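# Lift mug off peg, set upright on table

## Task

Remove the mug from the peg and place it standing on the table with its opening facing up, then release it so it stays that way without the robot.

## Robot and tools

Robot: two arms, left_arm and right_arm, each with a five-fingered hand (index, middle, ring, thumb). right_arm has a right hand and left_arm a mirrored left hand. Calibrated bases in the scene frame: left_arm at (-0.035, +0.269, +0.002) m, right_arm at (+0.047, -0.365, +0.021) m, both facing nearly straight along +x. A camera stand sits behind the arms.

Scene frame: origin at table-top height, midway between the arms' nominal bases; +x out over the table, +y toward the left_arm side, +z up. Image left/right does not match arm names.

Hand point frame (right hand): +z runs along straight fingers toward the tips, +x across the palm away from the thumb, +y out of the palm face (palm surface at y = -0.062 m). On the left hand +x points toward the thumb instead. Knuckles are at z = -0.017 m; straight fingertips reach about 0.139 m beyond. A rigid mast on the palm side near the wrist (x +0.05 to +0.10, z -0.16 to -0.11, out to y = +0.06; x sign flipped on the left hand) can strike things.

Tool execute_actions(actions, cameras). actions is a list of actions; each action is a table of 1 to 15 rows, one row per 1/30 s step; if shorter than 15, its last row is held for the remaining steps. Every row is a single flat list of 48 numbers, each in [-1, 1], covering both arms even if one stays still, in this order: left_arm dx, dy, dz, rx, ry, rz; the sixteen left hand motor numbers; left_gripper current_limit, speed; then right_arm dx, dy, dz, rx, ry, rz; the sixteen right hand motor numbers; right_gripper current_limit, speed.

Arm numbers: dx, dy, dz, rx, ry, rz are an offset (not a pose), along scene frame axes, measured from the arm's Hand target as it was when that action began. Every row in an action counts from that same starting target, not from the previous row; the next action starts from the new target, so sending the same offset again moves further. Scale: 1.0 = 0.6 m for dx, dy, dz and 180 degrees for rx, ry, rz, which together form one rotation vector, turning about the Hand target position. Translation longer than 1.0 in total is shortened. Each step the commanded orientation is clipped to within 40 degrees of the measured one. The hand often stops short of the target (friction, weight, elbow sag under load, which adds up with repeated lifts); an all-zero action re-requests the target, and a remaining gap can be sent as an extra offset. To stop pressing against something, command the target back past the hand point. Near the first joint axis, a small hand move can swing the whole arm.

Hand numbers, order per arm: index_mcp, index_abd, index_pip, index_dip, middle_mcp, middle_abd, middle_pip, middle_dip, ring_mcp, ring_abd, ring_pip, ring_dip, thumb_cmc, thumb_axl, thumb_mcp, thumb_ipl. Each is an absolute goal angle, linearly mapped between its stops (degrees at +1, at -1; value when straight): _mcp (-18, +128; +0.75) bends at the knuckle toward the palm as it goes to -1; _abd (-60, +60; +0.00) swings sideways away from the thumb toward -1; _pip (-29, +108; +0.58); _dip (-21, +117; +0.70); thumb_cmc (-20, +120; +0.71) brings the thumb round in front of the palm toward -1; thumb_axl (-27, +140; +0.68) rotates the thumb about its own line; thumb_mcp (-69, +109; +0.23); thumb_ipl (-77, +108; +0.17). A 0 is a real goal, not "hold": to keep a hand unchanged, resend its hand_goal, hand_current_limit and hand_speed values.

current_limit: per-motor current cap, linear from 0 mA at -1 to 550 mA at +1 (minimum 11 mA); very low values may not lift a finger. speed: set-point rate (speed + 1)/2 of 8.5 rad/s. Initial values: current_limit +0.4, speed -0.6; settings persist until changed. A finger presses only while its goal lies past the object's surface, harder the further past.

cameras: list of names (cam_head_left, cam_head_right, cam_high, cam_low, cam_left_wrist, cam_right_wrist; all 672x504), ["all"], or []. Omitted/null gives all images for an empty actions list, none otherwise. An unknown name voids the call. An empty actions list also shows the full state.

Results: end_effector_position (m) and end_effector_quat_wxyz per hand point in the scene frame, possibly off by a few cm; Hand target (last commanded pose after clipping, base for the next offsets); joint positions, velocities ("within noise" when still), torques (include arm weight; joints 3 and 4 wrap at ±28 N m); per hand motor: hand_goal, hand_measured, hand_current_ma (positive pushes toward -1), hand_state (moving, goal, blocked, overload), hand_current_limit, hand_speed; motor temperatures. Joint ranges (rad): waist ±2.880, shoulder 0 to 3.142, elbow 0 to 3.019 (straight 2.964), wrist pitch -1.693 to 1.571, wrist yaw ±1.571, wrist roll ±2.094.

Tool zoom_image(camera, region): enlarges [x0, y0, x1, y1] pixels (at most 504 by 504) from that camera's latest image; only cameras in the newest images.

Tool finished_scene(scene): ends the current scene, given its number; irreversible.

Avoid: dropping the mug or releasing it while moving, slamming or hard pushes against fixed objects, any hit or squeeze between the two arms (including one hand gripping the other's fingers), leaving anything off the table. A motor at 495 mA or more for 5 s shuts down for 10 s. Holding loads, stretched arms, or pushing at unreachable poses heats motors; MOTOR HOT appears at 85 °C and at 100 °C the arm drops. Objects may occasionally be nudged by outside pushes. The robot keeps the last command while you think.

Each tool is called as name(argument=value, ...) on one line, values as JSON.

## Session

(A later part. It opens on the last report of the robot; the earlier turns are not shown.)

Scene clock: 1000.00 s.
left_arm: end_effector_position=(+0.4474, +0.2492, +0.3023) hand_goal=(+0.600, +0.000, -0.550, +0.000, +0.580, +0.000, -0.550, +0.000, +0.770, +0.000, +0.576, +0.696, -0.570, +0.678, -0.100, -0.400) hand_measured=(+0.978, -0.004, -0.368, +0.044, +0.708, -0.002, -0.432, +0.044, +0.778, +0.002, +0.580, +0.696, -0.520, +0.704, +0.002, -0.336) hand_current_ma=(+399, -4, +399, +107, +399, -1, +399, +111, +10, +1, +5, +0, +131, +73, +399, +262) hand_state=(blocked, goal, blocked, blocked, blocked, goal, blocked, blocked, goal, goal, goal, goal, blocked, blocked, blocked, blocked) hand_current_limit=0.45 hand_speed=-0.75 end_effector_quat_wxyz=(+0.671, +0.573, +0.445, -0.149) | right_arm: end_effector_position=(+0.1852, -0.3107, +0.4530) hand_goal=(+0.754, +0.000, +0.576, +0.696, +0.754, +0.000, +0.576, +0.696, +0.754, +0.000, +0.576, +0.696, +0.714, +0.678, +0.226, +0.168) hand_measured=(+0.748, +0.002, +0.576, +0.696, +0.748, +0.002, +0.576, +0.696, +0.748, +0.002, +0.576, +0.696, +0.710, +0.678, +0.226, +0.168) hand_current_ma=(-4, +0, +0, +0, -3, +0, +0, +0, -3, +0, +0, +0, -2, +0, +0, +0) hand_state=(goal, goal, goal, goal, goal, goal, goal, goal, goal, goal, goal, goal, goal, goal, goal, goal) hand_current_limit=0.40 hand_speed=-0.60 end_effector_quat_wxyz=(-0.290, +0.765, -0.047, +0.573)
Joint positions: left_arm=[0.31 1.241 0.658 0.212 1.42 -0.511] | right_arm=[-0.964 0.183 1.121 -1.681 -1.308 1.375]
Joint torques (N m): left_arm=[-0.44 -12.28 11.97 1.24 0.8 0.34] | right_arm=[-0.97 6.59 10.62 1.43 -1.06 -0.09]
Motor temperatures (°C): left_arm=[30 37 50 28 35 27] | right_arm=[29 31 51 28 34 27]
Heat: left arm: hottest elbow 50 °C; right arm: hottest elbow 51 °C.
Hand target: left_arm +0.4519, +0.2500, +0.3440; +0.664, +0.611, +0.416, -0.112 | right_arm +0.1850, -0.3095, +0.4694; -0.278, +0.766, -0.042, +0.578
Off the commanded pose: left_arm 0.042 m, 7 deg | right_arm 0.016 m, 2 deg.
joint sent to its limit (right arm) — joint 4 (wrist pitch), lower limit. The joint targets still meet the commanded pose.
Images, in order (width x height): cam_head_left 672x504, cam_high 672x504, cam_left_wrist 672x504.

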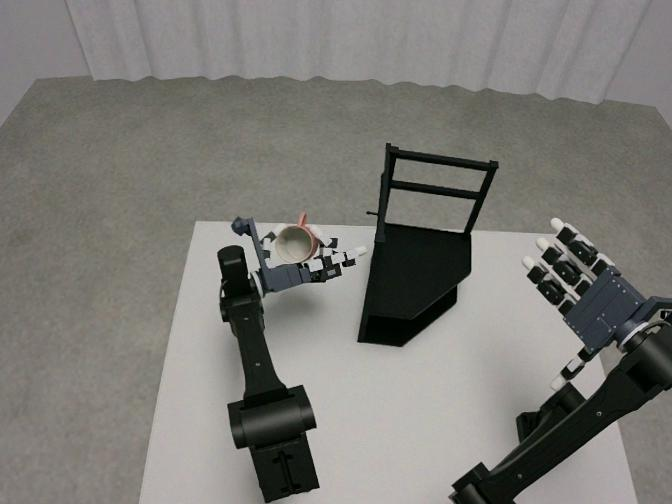

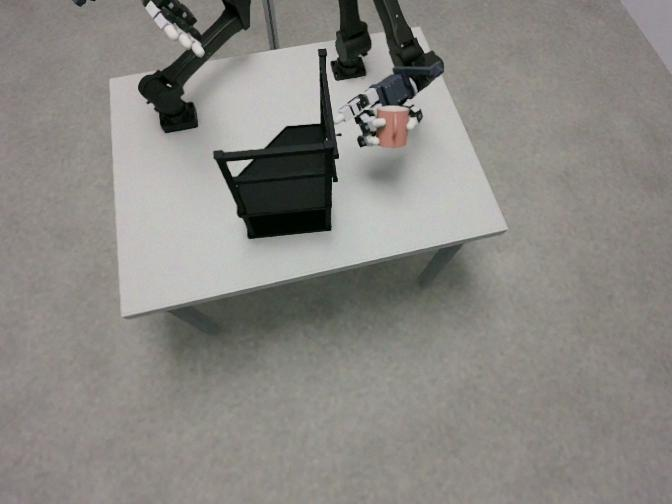

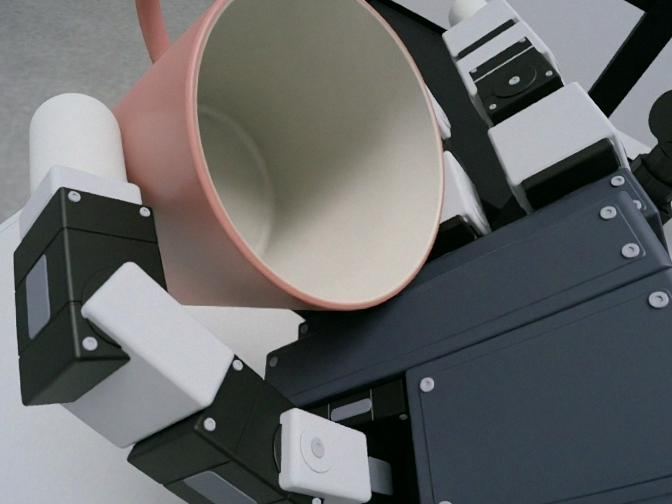

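execute_actions(actions=[[[-0.01,0.0,0.0,-0.0053,0.09,0.0328,0.6,0,-0.55,0.0,0.58,0,-0.55,0.0,0.77,0,0.576,0.696,-0.571,0.678,-0.1,-0.4,0.45,-0.75,0,0,0,0,0,0,0.754,0,0.576,0.696,0.754,0,0.576,0.696,0.754,0,0.576,0.696,0.714,0.678,0.226,0.168,0.4,-0.6]],[[-0.01,0.0,0.0,-0.0053,0.09,0.0328,0.6,0,-0.55,0.0,0.58,0,-0.55,0.0,0.77,0,0.576,0.696,-0.571,0.678,-0.1,-0.4,0.45,-0.75,0,0,0,0,0,0,0.754,0,0.576,0.696,0.754,0,0.576,0.696,0.754,0,0.576,0.696,0.714,0.678,0.226,0.168,0.4,-0.6]],[[-0.01,0.0,-0.02,-0.0053,0.09,0.0328,0.6,0,-0.55,0.0,0.58,0,-0.55,0.0,0.77,0,0.576,0.696,-0.571,0.678,-0.1,-0.4,0.45,-0.75,0,0,0,0,0,0,0.754,0,0.576,0.696,0.754,0,0.576,0.696,0.754,0,0.576,0.696,0.714,0.678,0.226,0.168,0.4,-0.6]]], cameras=["cam_head_left", "cam_high", "cam_low", "cam_left_wrist"])

zoom_image(camera="cam_low", region=[300, 170, 420, 280])

zoom_image(camera="cam_head_left", region=[220, 180, 370, 300])

Scene clock: 1027.27 s.
left_arm: end_effector_position=(+0.4187, +0.2508, +0.2870) hand_goal=(+0.600, +0.000, -0.550, +0.000, +0.580, +0.000, -0.550, +0.000, +0.770, +0.000, +0.576, +0.696, -0.570, +0.678, -0.100, -0.400) hand_measured=(+0.976, -0.004, -0.368, +0.044, +0.708, -0.002, -0.432, +0.044, +0.770, +0.002, +0.578, +0.696, -0.520, +0.704, +0.002, -0.336) hand_current_ma=(+399, -4, +399, +107, +399, -1, +399, +111, +1, +2, +2, +0, +131, +73, +399, +262) hand_state=(blocked, goal, blocked, blocked, blocked, goal, blocked, blocked, goal, goal, goal, goal, blocked, blocked, blocked, blocked) hand_current_limit=0.45 hand_speed=-0.75 end_effector_quat_wxyz=(+0.432, +0.406, +0.754, -0.282) | right_arm: end_effector_position=(+0.1852, -0.3107, +0.4530) hand_goal=(+0.754, +0.000, +0.576, +0.696, +0.754, +0.000, +0.576, +0.696, +0.754, +0.000, +0.576, +0.696, +0.714, +0.678, +0.226, +0.168) hand_measured=(+0.748, +0.002, +0.576, +0.696, +0.748, +0.002, +0.576, +0.696, +0.748, +0.002, +0.576, +0.696, +0.710, +0.678, +0.226, +0.168) hand_current_ma=(-4, +0, +0, +0, -3, +0, +0, +0, -3, +0, +0, +0, -2, +0, +0, +0) hand_state=(goal, goal, goal, goal, goal, goal, goal, goal, goal, goal, goal, goal, goal, goal, goal, goal) hand_current_limit=0.40 hand_speed=-0.60 end_effector_quat_wxyz=(-0.290, +0.765, -0.047, +0.573)
Joint positions: left_arm=[0.211 1.086 0.983 -0.963 1.008 -0.661] | right_arm=[-0.964 0.183 1.121 -1.681 -1.308 1.375]
Joint torques (N m): left_arm=[-0.56 -9.64 14.87 0.87 1.4 0.15] | right_arm=[0.09 6.42 10.66 1.4 -1.1 -0.11]
Motor temperatures (°C): left_arm=[30 36 59 28 35 27] | right_arm=[29 31 50 28 34 27]
Heat: left arm: hottest elbow 59 °C; right arm: hottest elbow 50 °C.
Hand target: left_arm +0.4340, +0.2499, +0.3322; +0.458, +0.426, +0.735, -0.262 | right_arm +0.1850, -0.3095, +0.4694; -0.278, +0.766, -0.042, +0.578
Off the commanded pose: left_arm 0.048 m, 5 deg | right_arm 0.016 m, 2 deg.
joint sent to its limit (right arm) — joint 4 (wrist pitch), lower limit. The joint targets still meet the commanded pose.
Images, in order (width x height): cam_head_left 672x504, cam_high 672x504, cam_low 672x504, cam_left_wrist 672x504.

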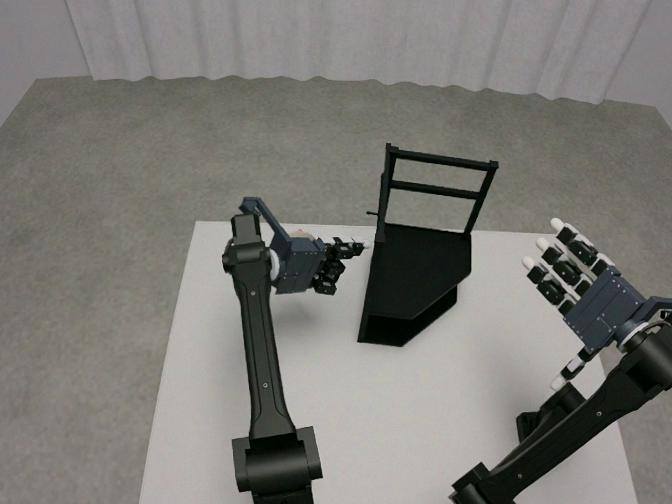

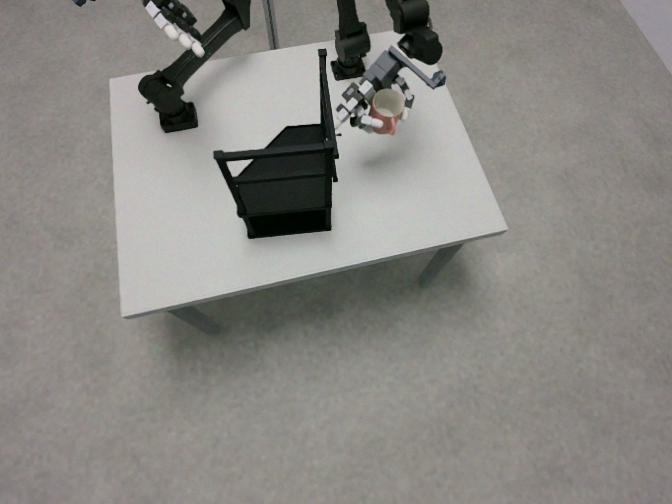

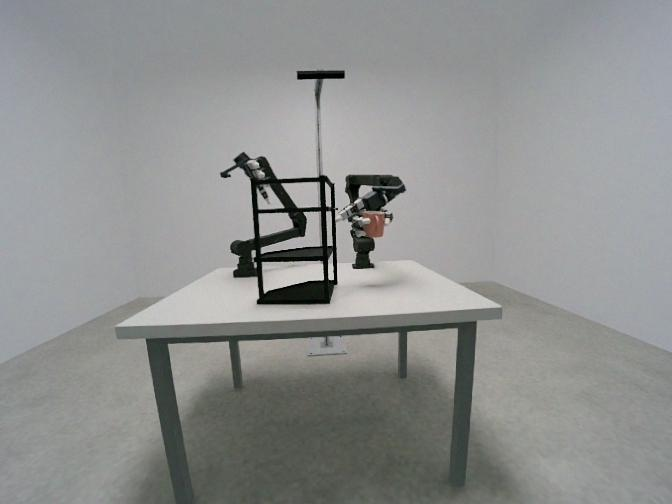

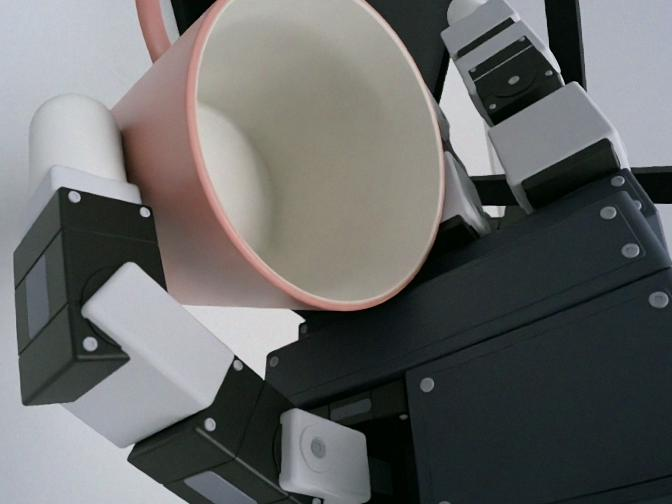

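Scaled by 4.200 from the camera's 672x504 image, which has a finer 960x720 frame.

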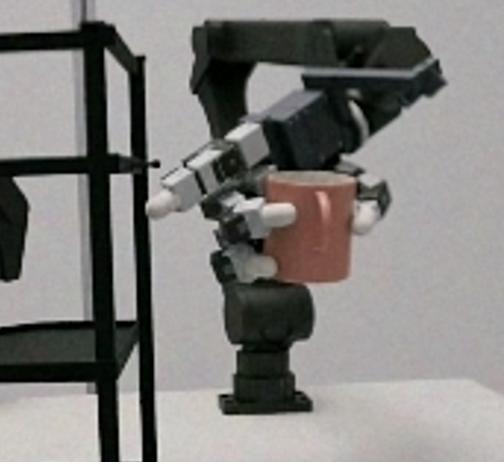

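Scaled by 3.360 from the camera's 672x504 image, which has a finer 960x720 frame.

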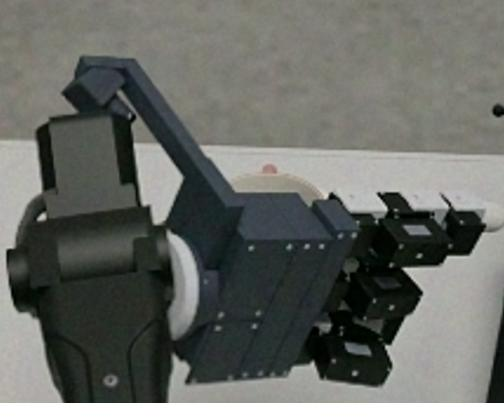

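execute_actions(actions=[[[0.0,0.045,-0.06,0,0,0,0.6,0,-0.55,0.0,0.58,0,-0.55,0.0,0.77,0,0.576,0.696,-0.571,0.678,-0.1,-0.4,0.45,-0.75,0,0,0,0,0,0,0.754,0,0.576,0.696,0.754,0,0.576,0.696,0.754,0,0.576,0.696,0.714,0.678,0.226,0.168,0.4,-0.6]],[[0.0,0.045,-0.08,0,0,0,0.6,0,-0.55,0.0,0.58,0,-0.55,0.0,0.77,0,0.576,0.696,-0.571,0.678,-0.1,-0.4,0.45,-0.75,0,0,0,0,0,0,0.754,0,0.576,0.696,0.754,0,0.576,0.696,0.754,0,0.576,0.696,0.714,0.678,0.226,0.168,0.4,-0.6]],[[0.0,0.0,-0.08,0,0,0,0.6,0,-0.55,0.0,0.58,0,-0.55,0.0,0.77,0,0.576,0.696,-0.571,0.678,-0.1,-0.4,0.45,-0.75,0,0,0,0,0,0,0.754,0,0.576,0.696,0.754,0,0.576,0.696,0.754,0,0.576,0.696,0.714,0.678,0.226,0.168,0.4,-0.6]]], cameras=["cam_low", "cam_high"])

zoom_image(camera="cam_low", region=[310, 190, 430, 300])

Scene clock: 1049.37 s.
left_arm: end_effector_position=(+0.4245, +0.3017, +0.1783) hand_goal=(+0.600, +0.000, -0.550, +0.000, +0.580, +0.000, -0.550, +0.000, +0.770, +0.000, +0.576, +0.696, -0.570, +0.678, -0.100, -0.400) hand_measured=(+0.976, -0.004, -0.368, +0.044, +0.708, -0.002, -0.432, +0.044, +0.770, +0.002, +0.578, +0.696, -0.520, +0.704, +0.002, -0.336) hand_current_ma=(+399, -4, +399, +107, +399, -1, +399, +111, +0, +2, +2, +0, +131, +73, +399, +262) hand_state=(blocked, goal, blocked, blocked, blocked, goal, blocked, blocked, goal, goal, goal, goal, blocked, blocked, blocked, blocked) hand_current_limit=0.45 hand_speed=-0.75 end_effector_quat_wxyz=(+0.435, +0.408, +0.751, -0.283) | right_arm: end_effector_position=(+0.1852, -0.3107, +0.4530) hand_goal=(+0.754, +0.000, +0.576, +0.696, +0.754, +0.000, +0.576, +0.696, +0.754, +0.000, +0.576, +0.696, +0.714, +0.678, +0.226, +0.168) hand_measured=(+0.748, +0.002, +0.576, +0.696, +0.748, +0.002, +0.576, +0.696, +0.748, +0.002, +0.576, +0.696, +0.710, +0.678, +0.226, +0.168) hand_current_ma=(-4, +0, +0, +0, -3, +0, +0, +0, -3, +0, +0, +0, -2, +0, +0, +0) hand_state=(goal, goal, goal, goal, goal, goal, goal, goal, goal, goal, goal, goal, goal, goal, goal, goal) hand_current_limit=0.40 hand_speed=-0.60 end_effector_quat_wxyz=(-0.290, +0.765, -0.047, +0.573)
Joint positions: left_arm=[0.358 1.266 0.839 -0.869 1.072 -0.389] | right_arm=[-0.964 0.183 1.121 -1.681 -1.308 1.375]
Joint torques (N m): left_arm=[-0.62 -12.28 8.68 1.36 1.76 0.26] | right_arm=[0.44 6.3 10.67 1.32 -1.09 -0.07]
Motor temperatures (°C): left_arm=[30 35 67 28 37 27] | right_arm=[29 31 50 28 34 27]
Heat: left arm: hottest elbow 67 °C; right arm: hottest elbow 50 °C.
Hand target: left_arm +0.4340, +0.3039, +0.2000; +0.458, +0.426, +0.735, -0.262 | right_arm +0.1850, -0.3095, +0.4694; -0.278, +0.766, -0.042, +0.578
Off the commanded pose: left_arm 0.024 m, 4 deg | right_arm 0.016 m, 2 deg.
joint sent to its limit (right arm) — joint 4 (wrist pitch), lower limit. The joint targets still meet the commanded pose.
Images, in order (width x height): cam_high 672x504, cam_low 672x504.

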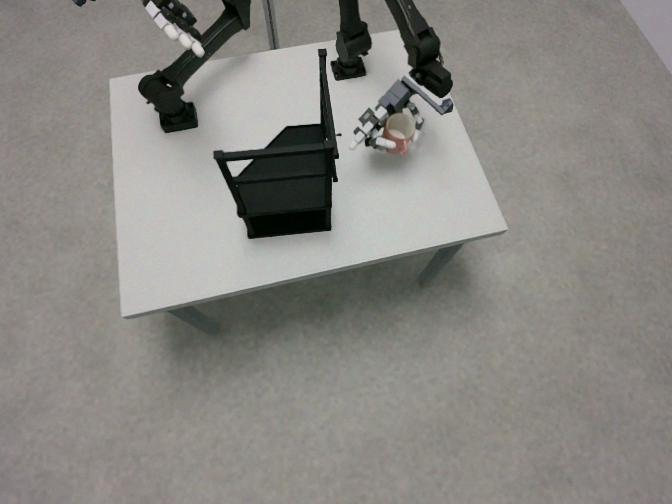

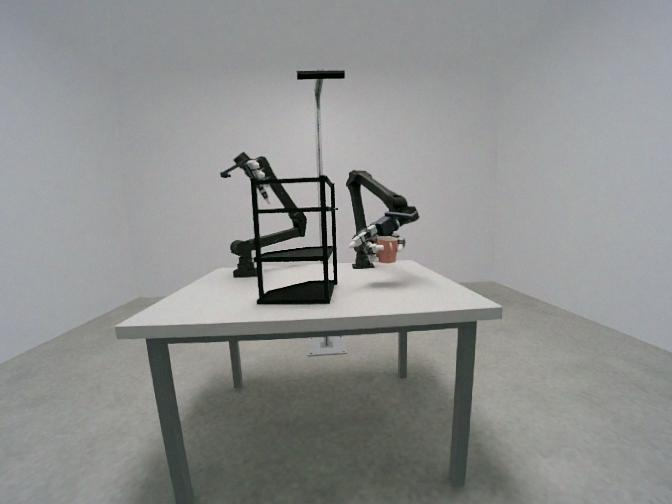

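Scaled by 4.200 from the camera's 672x504 image, which has a finer 960x720 frame.

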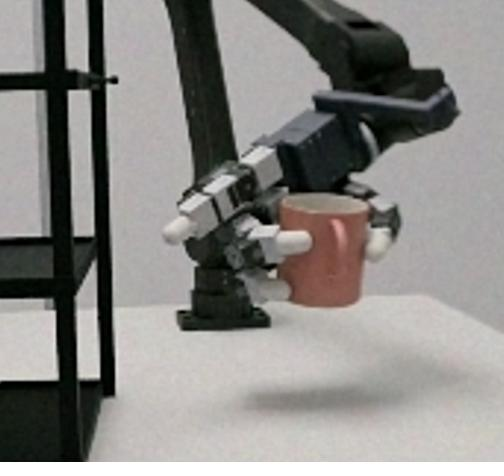

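execute_actions(actions=[[[0.0,0.0,-0.08,0,0,0,0.6,0,-0.55,0.0,0.58,0,-0.55,0.0,0.77,0,0.576,0.696,-0.571,0.678,-0.1,-0.4,0.45,-0.75,0,0,0,0,0,0,0.754,0,0.576,0.696,0.754,0,0.576,0.696,0.754,0,0.576,0.696,0.714,0.678,0.226,0.168,0.4,-0.6]],[[0.0,0.0,-0.05,0,0,0,0.6,0,-0.55,0.0,0.58,0,-0.55,0.0,0.77,0,0.576,0.696,-0.571,0.678,-0.1,-0.4,0.45,-0.75,0,0,0,0,0,0,0.754,0,0.576,0.696,0.754,0,0.576,0.696,0.754,0,0.576,0.696,0.714,0.678,0.226,0.168,0.4,-0.6]]], cameras=["cam_low"])

zoom_image(camera="cam_low", region=[310, 200, 430, 310])

Scene clock: 1061.47 s.
left_arm: end_effector_position=(+0.4242, +0.3010, +0.1058) hand_goal=(+0.600, +0.000, -0.550, +0.000, +0.580, +0.000, -0.550, +0.000, +0.770, +0.000, +0.576, +0.696, -0.570, +0.678, -0.100, -0.400) hand_measured=(+0.976, -0.004, -0.368, +0.044, +0.708, -0.002, -0.432, +0.044, +0.770, +0.002, +0.578, +0.696, -0.520, +0.704, +0.002, -0.336) hand_current_ma=(+399, -4, +399, +107, +399, -1, +399, +111, +0, +2, +2, +0, +131, +73, +399, +262) hand_state=(blocked, goal, blocked, blocked, blocked, goal, blocked, blocked, goal, goal, goal, goal, blocked, blocked, blocked, blocked) hand_current_limit=0.45 hand_speed=-0.75 end_effector_quat_wxyz=(+0.440, +0.414, +0.747, -0.278) | right_arm: end_effector_position=(+0.1852, -0.3107, +0.4530) hand_goal=(+0.754, +0.000, +0.576, +0.696, +0.754, +0.000, +0.576, +0.696, +0.754, +0.000, +0.576, +0.696, +0.714, +0.678, +0.226, +0.168) hand_measured=(+0.748, +0.002, +0.576, +0.696, +0.748, +0.002, +0.576, +0.696, +0.748, +0.002, +0.576, +0.696, +0.710, +0.678, +0.226, +0.168) hand_current_ma=(-4, +0, +0, +0, -3, +0, +0, +0, -3, +0, +0, +0, -2, +0, +0, +0) hand_state=(goal, goal, goal, goal, goal, goal, goal, goal, goal, goal, goal, goal, goal, goal, goal, goal) hand_current_limit=0.40 hand_speed=-0.60 end_effector_quat_wxyz=(-0.290, +0.765, -0.047, +0.573)
Joint positions: left_arm=[0.358 1.382 0.717 -0.623 1.073 -0.376] | right_arm=[-0.964 0.183 1.121 -1.681 -1.308 1.375]
Joint torques (N m): left_arm=[-0.26 -12.57 7.47 1.44 1.72 0.16] | right_arm=[-0.03 6.59 10.84 1.55 -1.05 -0.12]
Motor temperatures (°C): left_arm=[29 35 63 28 38 27] | right_arm=[29 31 50 28 34 27]
Heat: left arm: hottest elbow 63 °C; right arm: hottest elbow 50 °C.
Hand target: left_arm +0.4339, +0.3039, +0.1218; +0.458, +0.426, +0.735, -0.263 | right_arm +0.1850, -0.3095, +0.4694; -0.278, +0.766, -0.042, +0.578
Off the commanded pose: left_arm 0.019 m, 3 deg | right_arm 0.016 m, 2 deg.
joint sent to its limit (right arm) — joint 4 (wrist pitch), lower limit. The joint targets still meet the commanded pose.
Images, in order (width x height): cam_low 672x504.

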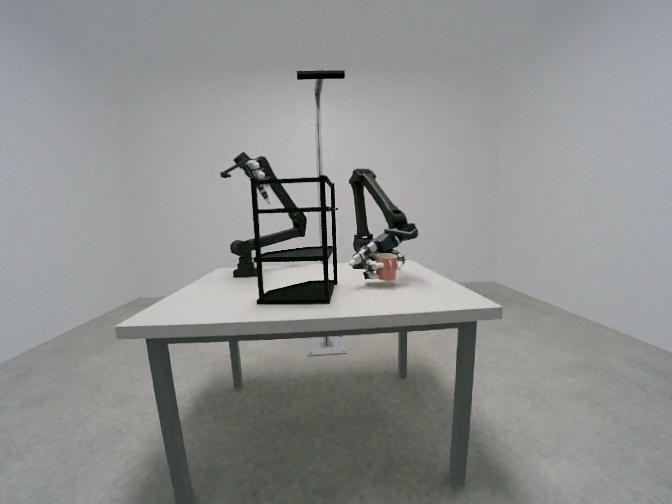

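Scaled by 4.200 from the camera's 672x504 image, which has a finer 960x720 frame.

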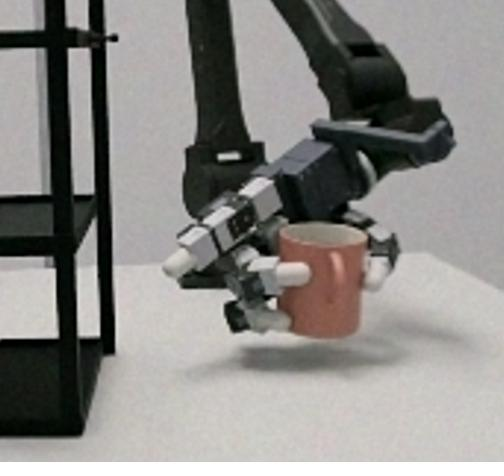

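execute_actions(actions=[[[0.0,0.0,-0.03,0,0,0,0.6,0,-0.55,0.0,0.58,0,-0.55,0.0,0.77,0,0.576,0.696,-0.571,0.678,-0.1,-0.4,0.45,-0.75,0,0,0,0,0,0,0.754,0,0.576,0.696,0.754,0,0.576,0.696,0.754,0,0.576,0.696,0.714,0.678,0.226,0.168,0.4,-0.6]]], cameras=["cam_low"])

zoom_image(camera="cam_low", region=[310, 200, 430, 310])

Scene clock: 1070.40 s.
left_arm: end_effector_position=(+0.4249, +0.3012, +0.0905) hand_goal=(+0.600, +0.000, -0.550, +0.000, +0.580, +0.000, -0.550, +0.000, +0.770, +0.000, +0.576, +0.696, -0.570, +0.678, -0.100, -0.400) hand_measured=(+0.976, -0.004, -0.368, +0.044, +0.708, -0.002, -0.432, +0.044, +0.770, +0.002, +0.578, +0.696, -0.520, +0.704, +0.002, -0.336) hand_current_ma=(+399, -4, +399, +107, +399, -1, +399, +111, +0, +2, +2, +0, +131, +73, +399, +262) hand_state=(blocked, goal, blocked, blocked, blocked, goal, blocked, blocked, goal, goal, goal, goal, blocked, blocked, blocked, blocked) hand_current_limit=0.45 hand_speed=-0.75 end_effector_quat_wxyz=(+0.442, +0.416, +0.746, -0.276) | right_arm: end_effector_position=(+0.1852, -0.3107, +0.4530) hand_goal=(+0.754, +0.000, +0.576, +0.696, +0.754, +0.000, +0.576, +0.696, +0.754, +0.000, +0.576, +0.696, +0.714, +0.678, +0.226, +0.168) hand_measured=(+0.748, +0.002, +0.576, +0.696, +0.748, +0.002, +0.576, +0.696, +0.748, +0.002, +0.576, +0.696, +0.710, +0.678, +0.226, +0.168) hand_current_ma=(-4, +0, +0, +0, -3, +0, +0, +0, -3, +0, +0, +0, -2, +0, +0, +0) hand_state=(goal, goal, goal, goal, goal, goal, goal, goal, goal, goal, goal, goal, goal, goal, goal, goal) hand_current_limit=0.40 hand_speed=-0.60 end_effector_quat_wxyz=(-0.290, +0.765, -0.047, +0.573)
Joint positions: left_arm=[0.358 1.416 0.696 -0.561 1.073 -0.377] | right_arm=[-0.964 0.183 1.121 -1.681 -1.308 1.375]
Joint torques (N m): left_arm=[-0.21 -11.46 7.09 1.43 1.74 0.14] | right_arm=[0.15 5.89 10.97 1.39 -1.05 -0.1]
Motor temperatures (°C): left_arm=[29 35 60 28 39 27] | right_arm=[29 31 50 28 34 27]
Heat: left arm: hottest elbow 60 °C; right arm: hottest elbow 50 °C.
Hand target: left_arm +0.4340, +0.3040, +0.1039; +0.458, +0.426, +0.735, -0.262 | right_arm +0.1850, -0.3095, +0.4694; -0.278, +0.766, -0.042, +0.578
Off the commanded pose: left_arm 0.016 m, 3 deg | right_arm 0.016 m, 2 deg.
joint sent to its limit (right arm) — joint 4 (wrist pitch), lower limit. The joint targets still meet the commanded pose.
Images, in order (width x height): cam_low 672x504.

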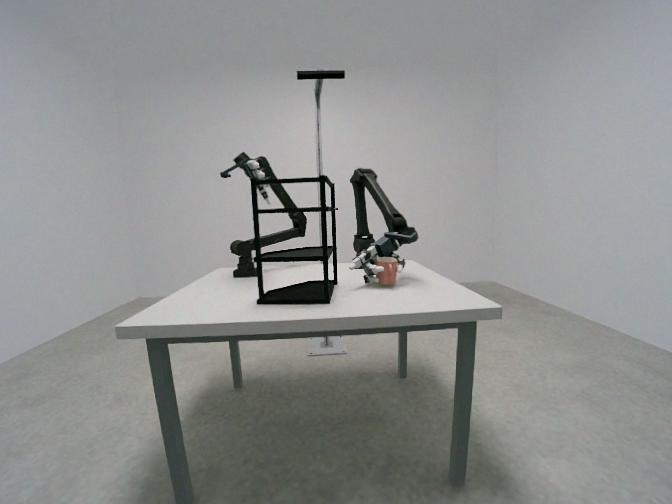

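Scaled by 4.200 from the camera's 672x504 image, which has a finer 960x720 frame.

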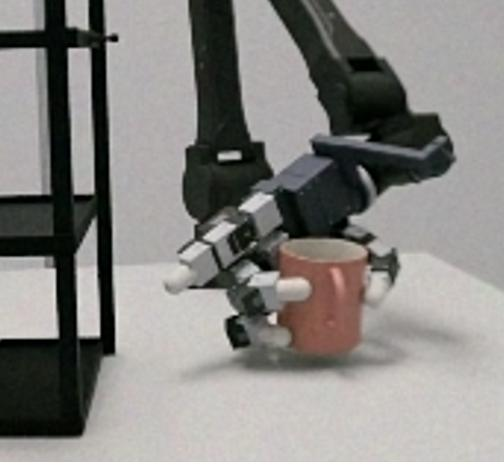

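execute_actions(actions=[[[0.0,0.0,-0.02,0,0,0,0.6,0,-0.55,0.0,0.58,0,-0.55,0.0,0.77,0,0.576,0.696,-0.571,0.678,-0.1,-0.4,0.45,-0.75,0,0,0,0,0,0,0.754,0,0.576,0.696,0.754,0,0.576,0.696,0.754,0,0.576,0.696,0.714,0.678,0.226,0.168,0.4,-0.6]]], cameras=["cam_low"])

zoom_image(camera="cam_low", region=[310, 200, 430, 310])

Scene clock: 1082.53 s.
left_arm: end_effector_position=(+0.4252, +0.3014, +0.0797) hand_goal=(+0.600, +0.000, -0.550, +0.000, +0.580, +0.000, -0.550, +0.000, +0.770, +0.000, +0.576, +0.696, -0.570, +0.678, -0.100, -0.400) hand_measured=(+0.976, -0.004, -0.368, +0.044, +0.708, -0.002, -0.432, +0.044, +0.770, +0.002, +0.578, +0.696, -0.520, +0.704, +0.002, -0.336) hand_current_ma=(+399, -4, +399, +107, +399, -1, +399, +111, +0, +2, +2, +0, +131, +73, +399, +262) hand_state=(blocked, goal, blocked, blocked, blocked, goal, blocked, blocked, goal, goal, goal, goal, blocked, blocked, blocked, blocked) hand_current_limit=0.45 hand_speed=-0.75 end_effector_quat_wxyz=(+0.442, +0.416, +0.745, -0.275) | right_arm: end_effector_position=(+0.1852, -0.3107, +0.4530) hand_goal=(+0.754, +0.000, +0.576, +0.696, +0.754, +0.000, +0.576, +0.696, +0.754, +0.000, +0.576, +0.696, +0.714, +0.678, +0.226, +0.168) hand_measured=(+0.748, +0.002, +0.576, +0.696, +0.748, +0.002, +0.576, +0.696, +0.748, +0.002, +0.576, +0.696, +0.710, +0.678, +0.226, +0.168) hand_current_ma=(-4, +0, +0, +0, -3, +0, +0, +0, -3, +0, +0, +0, -2, +0, +0, +0) hand_state=(goal, goal, goal, goal, goal, goal, goal, goal, goal, goal, goal, goal, goal, goal, goal, goal) hand_current_limit=0.40 hand_speed=-0.60 end_effector_quat_wxyz=(-0.290, +0.765, -0.047, +0.573)
Joint positions: left_arm=[0.358 1.441 0.683 -0.52 1.073 -0.377] | right_arm=[-0.964 0.183 1.121 -1.681 -1.308 1.375]
Joint torques (N m): left_arm=[-0.67 -11.75 6.8 1.46 1.69 0.1] | right_arm=[-0.26 6.3 11.02 1.31 -1.08 -0.06]
Motor temperatures (°C): left_arm=[29 35 58 28 39 27] | right_arm=[29 31 50 28 34 27]
Heat: left arm: hottest elbow 58 °C; right arm: hottest elbow 50 °C.
Hand target: left_arm +0.4339, +0.3040, +0.0919; +0.458, +0.426, +0.735, -0.263 | right_arm +0.1850, -0.3095, +0.4694; -0.278, +0.766, -0.042, +0.578
Off the commanded pose: left_arm 0.015 m, 3 deg | right_arm 0.016 m, 2 deg.
joint sent to its limit (right arm) — joint 4 (wrist pitch), lower limit. The joint targets still meet the commanded pose.
Images, in order (width x height): cam_low 672x504.

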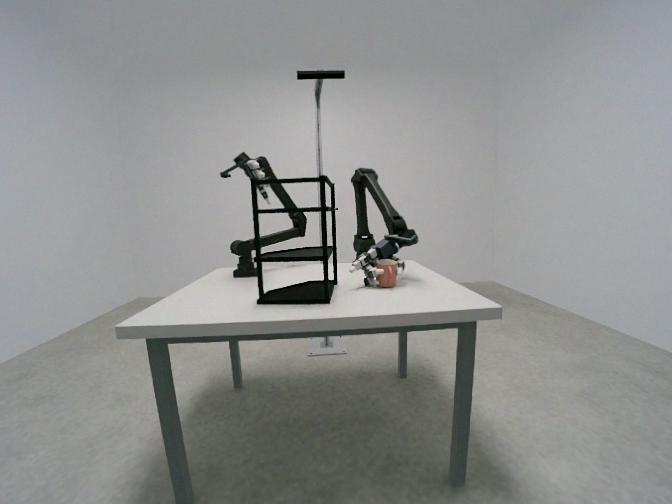

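Scaled by 4.200 from the camera's 672x504 image, which has a finer 960x720 frame.

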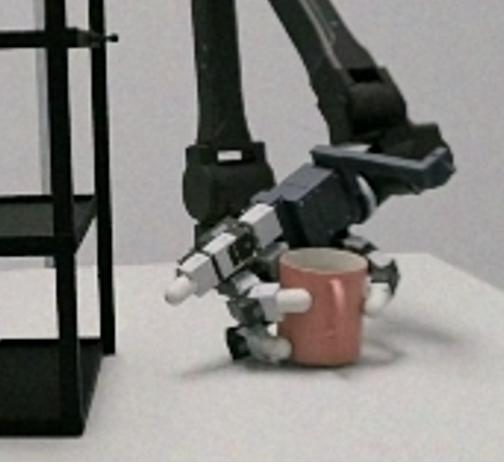

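execute_actions(actions=[[[0.0,0.0,-0.02,0,0,0,0.6,0,-0.55,0.0,0.58,0,-0.55,0.0,0.77,0,0.576,0.696,-0.571,0.678,-0.1,-0.4,0.45,-0.75,0,0,0,0,0,0,0.754,0,0.576,0.696,0.754,0,0.576,0.696,0.754,0,0.576,0.696,0.714,0.678,0.226,0.168,0.4,-0.6]]], cameras=["cam_low"])

zoom_image(camera="cam_low", region=[340, 230, 430, 310])

Scene clock: 1099.40 s.
left_arm: end_effector_position=(+0.4286, +0.3013, +0.0763) hand_goal=(+0.600, +0.000, -0.550, +0.000, +0.580, +0.000, -0.550, +0.000, +0.770, +0.000, +0.576, +0.696, -0.570, +0.678, -0.100, -0.400) hand_measured=(+0.976, -0.018, -0.368, +0.044, +0.708, -0.002, -0.432, +0.044, +0.770, +0.002, +0.578, +0.696, -0.520, +0.704, +0.002, -0.336) hand_current_ma=(+399, -29, +399, +107, +399, -1, +399, +111, +0, +2, +2, +0, +131, +73, +399, +262) hand_state=(blocked, goal, blocked, blocked, blocked, goal, blocked, blocked, goal, goal, goal, goal, blocked, blocked, blocked, blocked) hand_current_limit=0.45 hand_speed=-0.75 end_effector_quat_wxyz=(+0.450, +0.419, +0.740, -0.273) | right_arm: end_effector_position=(+0.1852, -0.3107, +0.4530) hand_goal=(+0.754, +0.000, +0.576, +0.696, +0.754, +0.000, +0.576, +0.696, +0.754, +0.000, +0.576, +0.696, +0.714, +0.678, +0.226, +0.168) hand_measured=(+0.748, +0.002, +0.576, +0.696, +0.748, +0.002, +0.576, +0.696, +0.748, +0.002, +0.576, +0.696, +0.710, +0.678, +0.226, +0.168) hand_current_ma=(-4, +0, +0, +0, -3, +0, +0, +0, -3, +0, +0, +0, -2, +0, +0, +0) hand_state=(goal, goal, goal, goal, goal, goal, goal, goal, goal, goal, goal, goal, goal, goal, goal, goal) hand_current_limit=0.40 hand_speed=-0.60 end_effector_quat_wxyz=(-0.290, +0.765, -0.047, +0.573)
Joint positions: left_arm=[0.358 1.459 0.677 -0.478 1.083 -0.378] | right_arm=[-0.964 0.183 1.121 -1.681 -1.308 1.375]
Joint torques (N m): left_arm=[-0.44 -11.16 6.06 1.52 1.27 0.16] | right_arm=[-1.03 6.3 10.88 1.39 -1.05 -0.06]
Heat: left arm: hottest elbow 54 °C; right arm: hottest elbow 50 °C.
Hand target: left_arm +0.4340, +0.3040, +0.0799; +0.458, +0.426, +0.735, -0.262 | right_arm +0.1850, -0.3095, +0.4694; -0.278, +0.766, -0.042, +0.578
Off the commanded pose: left_arm 0.007 m, 2 deg | right_arm 0.016 m, 2 deg.
joint sent to its limit (right arm) — joint 4 (wrist pitch), lower limit. The joint targets still meet the commanded pose.
Images, in order (width x height): cam_low 672x504.

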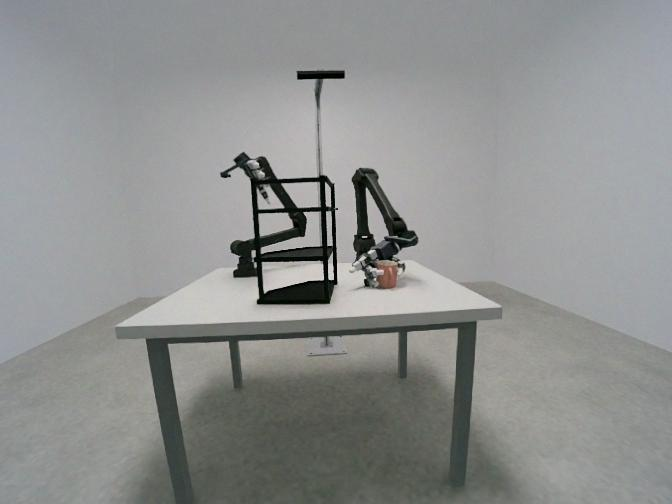

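Scaled by 5.600 from the camera's 672x504 image, which has a finer 960x720 frame.

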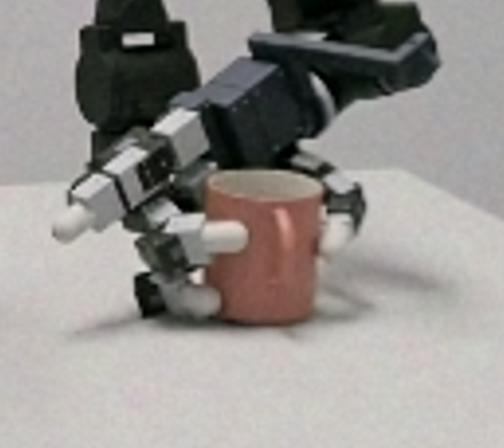

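execute_actions(actions=[[[0.0,0.0,0.0,0,0,0,0.97,-0.02,-0.34,0.06,0.715,0,-0.4,0.06,0.77,0,0.576,0.696,-0.52,0.7,0.04,-0.3,0.4,-0.85,0,0,0,0,0,0,0.754,0,0.576,0.696,0.754,0,0.576,0.696,0.754,0,0.576,0.696,0.714,0.678,0.226,0.168,0.4,-0.6]],[[0.0,0.0,0.008,0,0,0,0.95,0,-0.25,0.12,0.73,0,-0.3,0.12,0.77,0,0.576,0.696,-0.51,0.69,0.14,-0.12,0.4,-0.82,0,0,0,0,0,0,0.754,0,0.576,0.696,0.754,0,0.576,0.696,0.754,0,0.576,0.696,0.714,0.678,0.226,0.168,0.4,-0.6]]], cameras=["cam_low", "cam_left_wrist"])

zoom_image(camera="cam_low", region=[340, 230, 430, 310])

Scene clock: 1139.07 s.
left_arm: end_effector_position=(+0.4297, +0.3013, +0.0773) hand_goal=(+0.950, +0.000, -0.250, +0.120, +0.730, +0.000, -0.300, +0.120, +0.770, +0.000, +0.576, +0.696, -0.510, +0.690, +0.140, -0.120) hand_measured=(+0.948, -0.012, -0.258, +0.118, +0.726, +0.000, -0.302, +0.118, +0.770, +0.002, +0.578, +0.696, -0.502, +0.694, +0.136, -0.122) hand_current_ma=(-1, -16, -12, -3, -3, +0, -1, -2, +0, +2, +2, +0, +13, +6, -8, -4) hand_state=(goal, goal, goal, goal, goal, goal, goal, goal, goal, goal, goal, goal, goal, goal, goal, goal) hand_current_limit=0.40 hand_speed=-0.82 end_effector_quat_wxyz=(+0.452, +0.420, +0.738, -0.271) | right_arm: end_effector_position=(+0.1852, -0.3107, +0.4530) hand_goal=(+0.754, +0.000, +0.576, +0.696, +0.754, +0.000, +0.576, +0.696, +0.754, +0.000, +0.576, +0.696, +0.714, +0.678, +0.226, +0.168) hand_measured=(+0.748, +0.002, +0.576, +0.696, +0.748, +0.002, +0.576, +0.696, +0.748, +0.002, +0.576, +0.696, +0.710, +0.678, +0.226, +0.168) hand_current_ma=(-4, +0, +0, +0, -3, +0, +0, +0, -3, +0, +0, +0, -2, +0, +0, +0) hand_state=(goal, goal, goal, goal, goal, goal, goal, goal, goal, goal, goal, goal, goal, goal, goal, goal) hand_current_limit=0.40 hand_speed=-0.60 end_effector_quat_wxyz=(-0.290, +0.765, -0.047, +0.573)
Joint positions: left_arm=[0.358 1.459 0.677 -0.472 1.086 -0.378] | right_arm=[-0.964 0.183 1.121 -1.681 -1.308 1.375]
Joint torques (N m): left_arm=[0.15 -12.34 6.57 0.75 1.15 0.14] | right_arm=[-0.09 5.89 10.93 1.32 -1.06 -0.11]
Motor temperatures (°C): left_arm=[29 35 49 28 37 27] | right_arm=[29 31 50 28 34 27]
Heat: left arm: hottest elbow 49 °C; right arm: hottest elbow 50 °C.
Hand target: left_arm +0.4340, +0.3039, +0.0847; +0.458, +0.426, +0.735, -0.263 | right_arm +0.1850, -0.3095, +0.4694; -0.278, +0.766, -0.042, +0.578
Off the commanded pose: left_arm 0.009 m, 1 deg | right_arm 0.016 m, 2 deg.
joint sent to its limit (right arm) — joint 4 (wrist pitch), lower limit. The joint targets still meet the commanded pose.
Images, in order (width x height): cam_low 672x504, cam_left_wrist 672x504.

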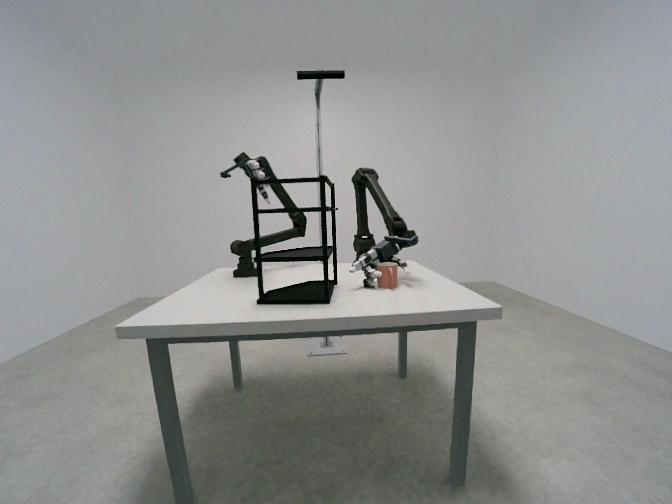

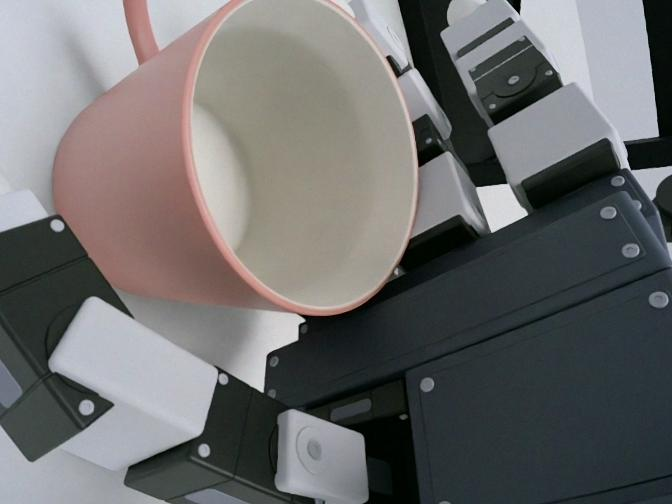

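Scaled by 5.600 from the camera's 672x504 image, which has a finer 960x720 frame.

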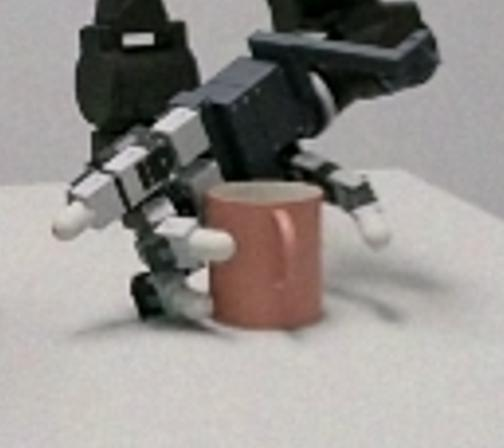

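execute_actions(actions=[[[0.0075,-0.013,0.02,0,0,0,0.88,0,-0.1,0.3,0.75,0,-0.1,0.3,0.77,0,0.576,0.696,-0.5,0.678,0.22,0.1,0.4,-0.75,0,0,0,0,0,0,0.754,0,0.576,0.696,0.754,0,0.576,0.696,0.754,0,0.576,0.696,0.714,0.678,0.226,0.168,0.4,-0.6]],[[-0.012,-0.007,0.025,0,0,0,0.82,0,0.15,0.5,0.77,0,0.15,0.5,0.77,0,0.576,0.696,-0.45,0.678,0.226,0.168,0.4,-0.7,0,0,0,0,0,0,0.754,0,0.576,0.696,0.754,0,0.576,0.696,0.754,0,0.576,0.696,0.714,0.678,0.226,0.168,0.4,-0.6]]], cameras=["cam_low", "cam_left_wrist"])

zoom_image(camera="cam_low", region=[340, 230, 430, 310])

Scene clock: 1155.20 s.
left_arm: end_effector_position=(+0.4285, +0.2940, +0.1062) hand_goal=(+0.820, +0.000, +0.150, +0.500, +0.770, +0.000, +0.150, +0.500, +0.770, +0.000, +0.576, +0.696, -0.450, +0.678, +0.226, +0.168) hand_measured=(+0.822, +0.000, +0.148, +0.498, +0.766, +0.000, +0.148, +0.498, +0.770, +0.002, +0.578, +0.696, -0.444, +0.680, +0.220, +0.166) hand_current_ma=(+2, +0, -3, -3, -3, +0, -2, -2, +0, +2, +2, +0, +9, +3, -9, -4) hand_state=(goal, goal, goal, goal, goal, goal, goal, goal, goal, goal, goal, goal, goal, goal, goal, goal) hand_current_limit=0.40 hand_speed=-0.70 end_effector_quat_wxyz=(+0.458, +0.424, +0.736, -0.262) | right_arm: end_effector_position=(+0.1852, -0.3107, +0.4530) hand_goal=(+0.754, +0.000, +0.576, +0.696, +0.754, +0.000, +0.576, +0.696, +0.754, +0.000, +0.576, +0.696, +0.714, +0.678, +0.226, +0.168) hand_measured=(+0.748, +0.002, +0.576, +0.696, +0.748, +0.002, +0.576, +0.696, +0.748, +0.002, +0.576, +0.696, +0.710, +0.678, +0.226, +0.168) hand_current_ma=(-4, +0, +0, +0, -3, +0, +0, +0, -3, +0, +0, +0, -2, +0, +0, +0) hand_state=(goal, goal, goal, goal, goal, goal, goal, goal, goal, goal, goal, goal, goal, goal, goal, goal) hand_current_limit=0.40 hand_speed=-0.60 end_effector_quat_wxyz=(-0.290, +0.765, -0.047, +0.573)
Joint positions: left_arm=[0.337 1.373 0.677 -0.492 1.073 -0.425] | right_arm=[-0.964 0.183 1.121 -1.681 -1.308 1.375]
Joint torques (N m): left_arm=[-1.2 -11.63 7.34 0.42 1.2 0.03] | right_arm=[0.21 6.53 10.93 1.54 -1.09 -0.09]
Heat: left arm: hottest elbow 49 °C; right arm: hottest elbow 50 °C.
Hand target: left_arm +0.4313, +0.2920, +0.1118; +0.458, +0.426, +0.735, -0.262 | right_arm +0.1850, -0.3095, +0.4694; -0.278, +0.766, -0.042, +0.578
Off the commanded pose: left_arm 0.006 m, 0 deg | right_arm 0.016 m, 2 deg.
joint sent to its limit (right arm) — joint 4 (wrist pitch), lower limit. The joint targets still meet the commanded pose.
Images, in order (width x height): cam_low 672x504, cam_left_wrist 672x504.

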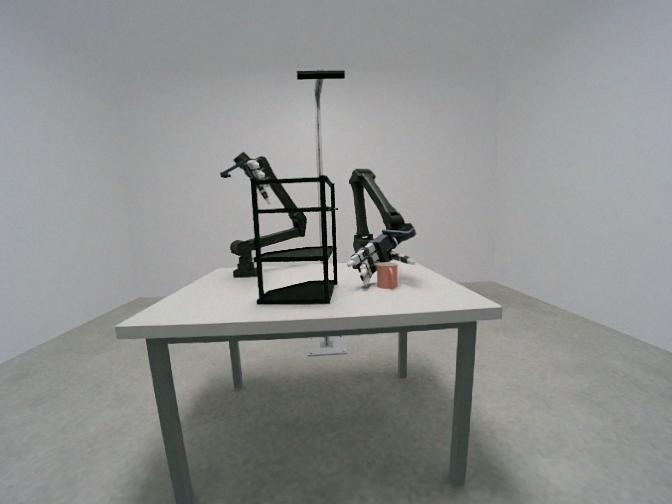

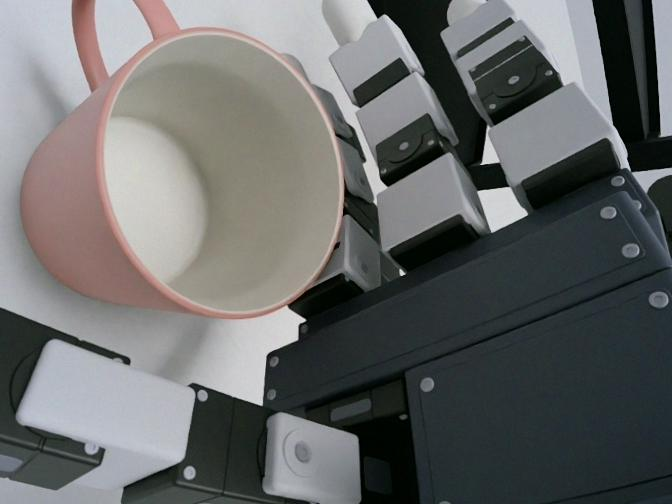

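Scaled by 5.600 from the camera's 672x504 image, which has a finer 960x720 frame.

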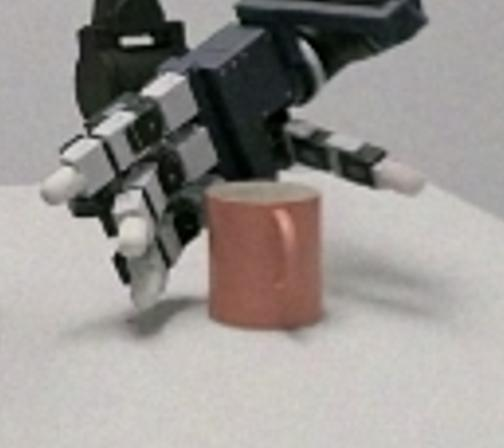

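execute_actions(actions=[[[-0.05,-0.028,0.02,0,0,0,0.8,0,0.3,0.6,0.77,0,0.3,0.6,0.77,0,0.576,0.696,-0.4,0.678,0.226,0.168,0.4,-0.7,0,0,0,0,0,0,0.754,0,0.576,0.696,0.754,0,0.576,0.696,0.754,0,0.576,0.696,0.714,0.678,0.226,0.168,0.4,-0.6]],[[-0.08,-0.04,0.05,0,0,0,0.78,0,0.5,0.69,0.77,0,0.5,0.69,0.77,0,0.576,0.696,-0.3,0.678,0.226,0.168,0.4,-0.7,0,0,0,0,0,0,0.754,0,0.576,0.696,0.754,0,0.576,0.696,0.754,0,0.576,0.696,0.714,0.678,0.226,0.168,0.4,-0.6]]], cameras=["cam_low", "cam_high"])

zoom_image(camera="cam_low", region=[310, 220, 430, 310])

Scene clock: 1164.93 s.
left_arm: end_effector_position=(+0.3557, +0.2527, +0.1545) hand_goal=(+0.780, +0.000, +0.500, +0.690, +0.770, +0.000, +0.500, +0.690, +0.770, +0.000, +0.576, +0.696, -0.300, +0.678, +0.226, +0.168) hand_measured=(+0.780, +0.002, +0.498, +0.688, +0.768, +0.002, +0.498, +0.688, +0.768, +0.002, +0.578, +0.696, -0.294, +0.680, +0.222, +0.166) hand_current_ma=(+0, +1, -3, -3, -1, +1, -2, -2, -1, +2, +1, +0, +9, +3, -8, -4) hand_state=(goal, goal, goal, goal, goal, goal, goal, goal, goal, goal, goal, goal, goal, goal, goal, goal) hand_current_limit=0.40 hand_speed=-0.70 end_effector_quat_wxyz=(+0.462, +0.428, +0.732, -0.259) | right_arm: end_effector_position=(+0.1852, -0.3107, +0.4530) hand_goal=(+0.754, +0.000, +0.576, +0.696, +0.754, +0.000, +0.576, +0.696, +0.754, +0.000, +0.576, +0.696, +0.714, +0.678, +0.226, +0.168) hand_measured=(+0.748, +0.002, +0.576, +0.696, +0.748, +0.002, +0.576, +0.696, +0.748, +0.002, +0.576, +0.696, +0.710, +0.678, +0.226, +0.168) hand_current_ma=(-4, +0, +0, +0, -3, +0, +0, +0, -3, +0, +0, +0, -2, +0, +0, +0) hand_state=(goal, goal, goal, goal, goal, goal, goal, goal, goal, goal, goal, goal, goal, goal, goal, goal) hand_current_limit=0.40 hand_speed=-0.60 end_effector_quat_wxyz=(-0.290, +0.765, -0.047, +0.573)
Joint positions: left_arm=[0.277 1.009 0.537 -0.614 1.051 -0.528] | right_arm=[-0.964 0.183 1.121 -1.681 -1.308 1.375]
Joint torques (N m): left_arm=[-0.56 -6.48 7.39 0.54 1.06 0.01] | right_arm=[-0.5 6.24 10.71 1.46 -1.04 -0.1]
Heat: left arm: hottest elbow 48 °C; right arm: hottest elbow 50 °C.
Hand target: left_arm +0.3532, +0.2513, +0.1537; +0.458, +0.425, +0.735, -0.263 | right_arm +0.1850, -0.3095, +0.4694; -0.278, +0.766, -0.042, +0.578
Off the commanded pose: left_arm 0.003 m, 1 deg | right_arm 0.016 m, 2 deg.
joint sent to its limit (right arm) — joint 4 (wrist pitch), lower limit. The joint targets still meet the commanded pose.
Images, in order (width x height): cam_high 672x504, cam_low 672x504.

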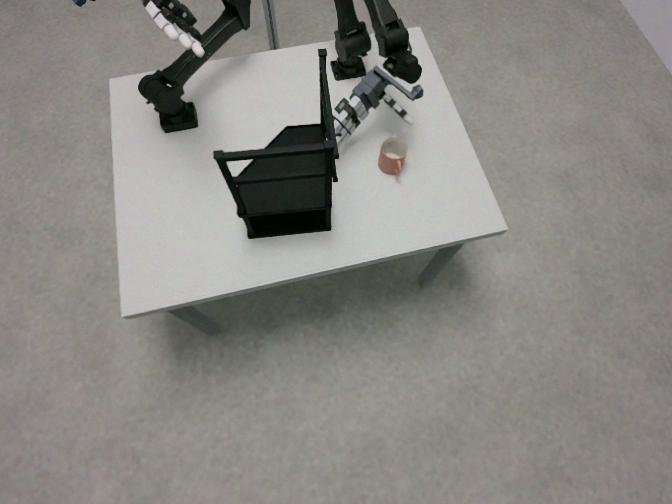

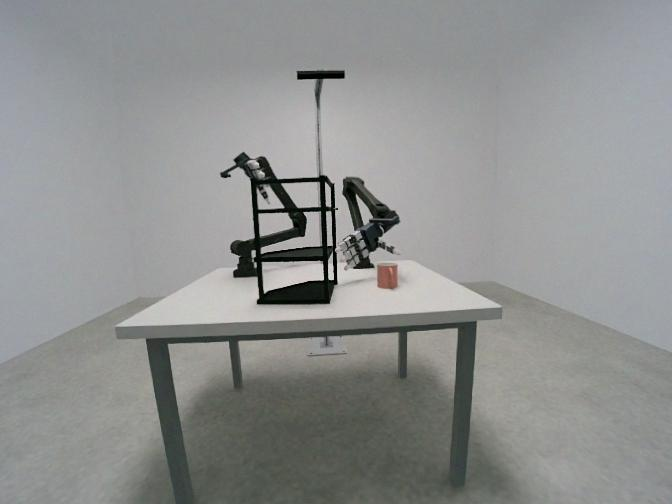

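Scaled by 4.200 from the camera's 672x504 image, which has a finer 960x720 frame.

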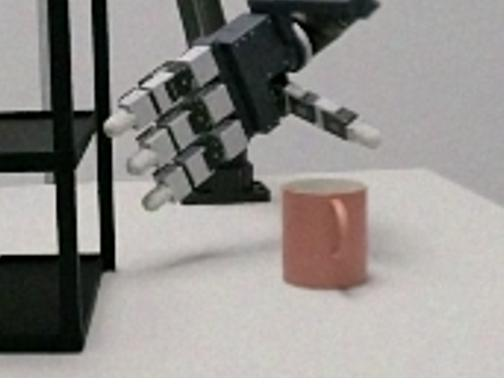

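Mug stands upright, released. Finishing scene 2.

finished_scene(scene=2)

The scene is finished: the task was done.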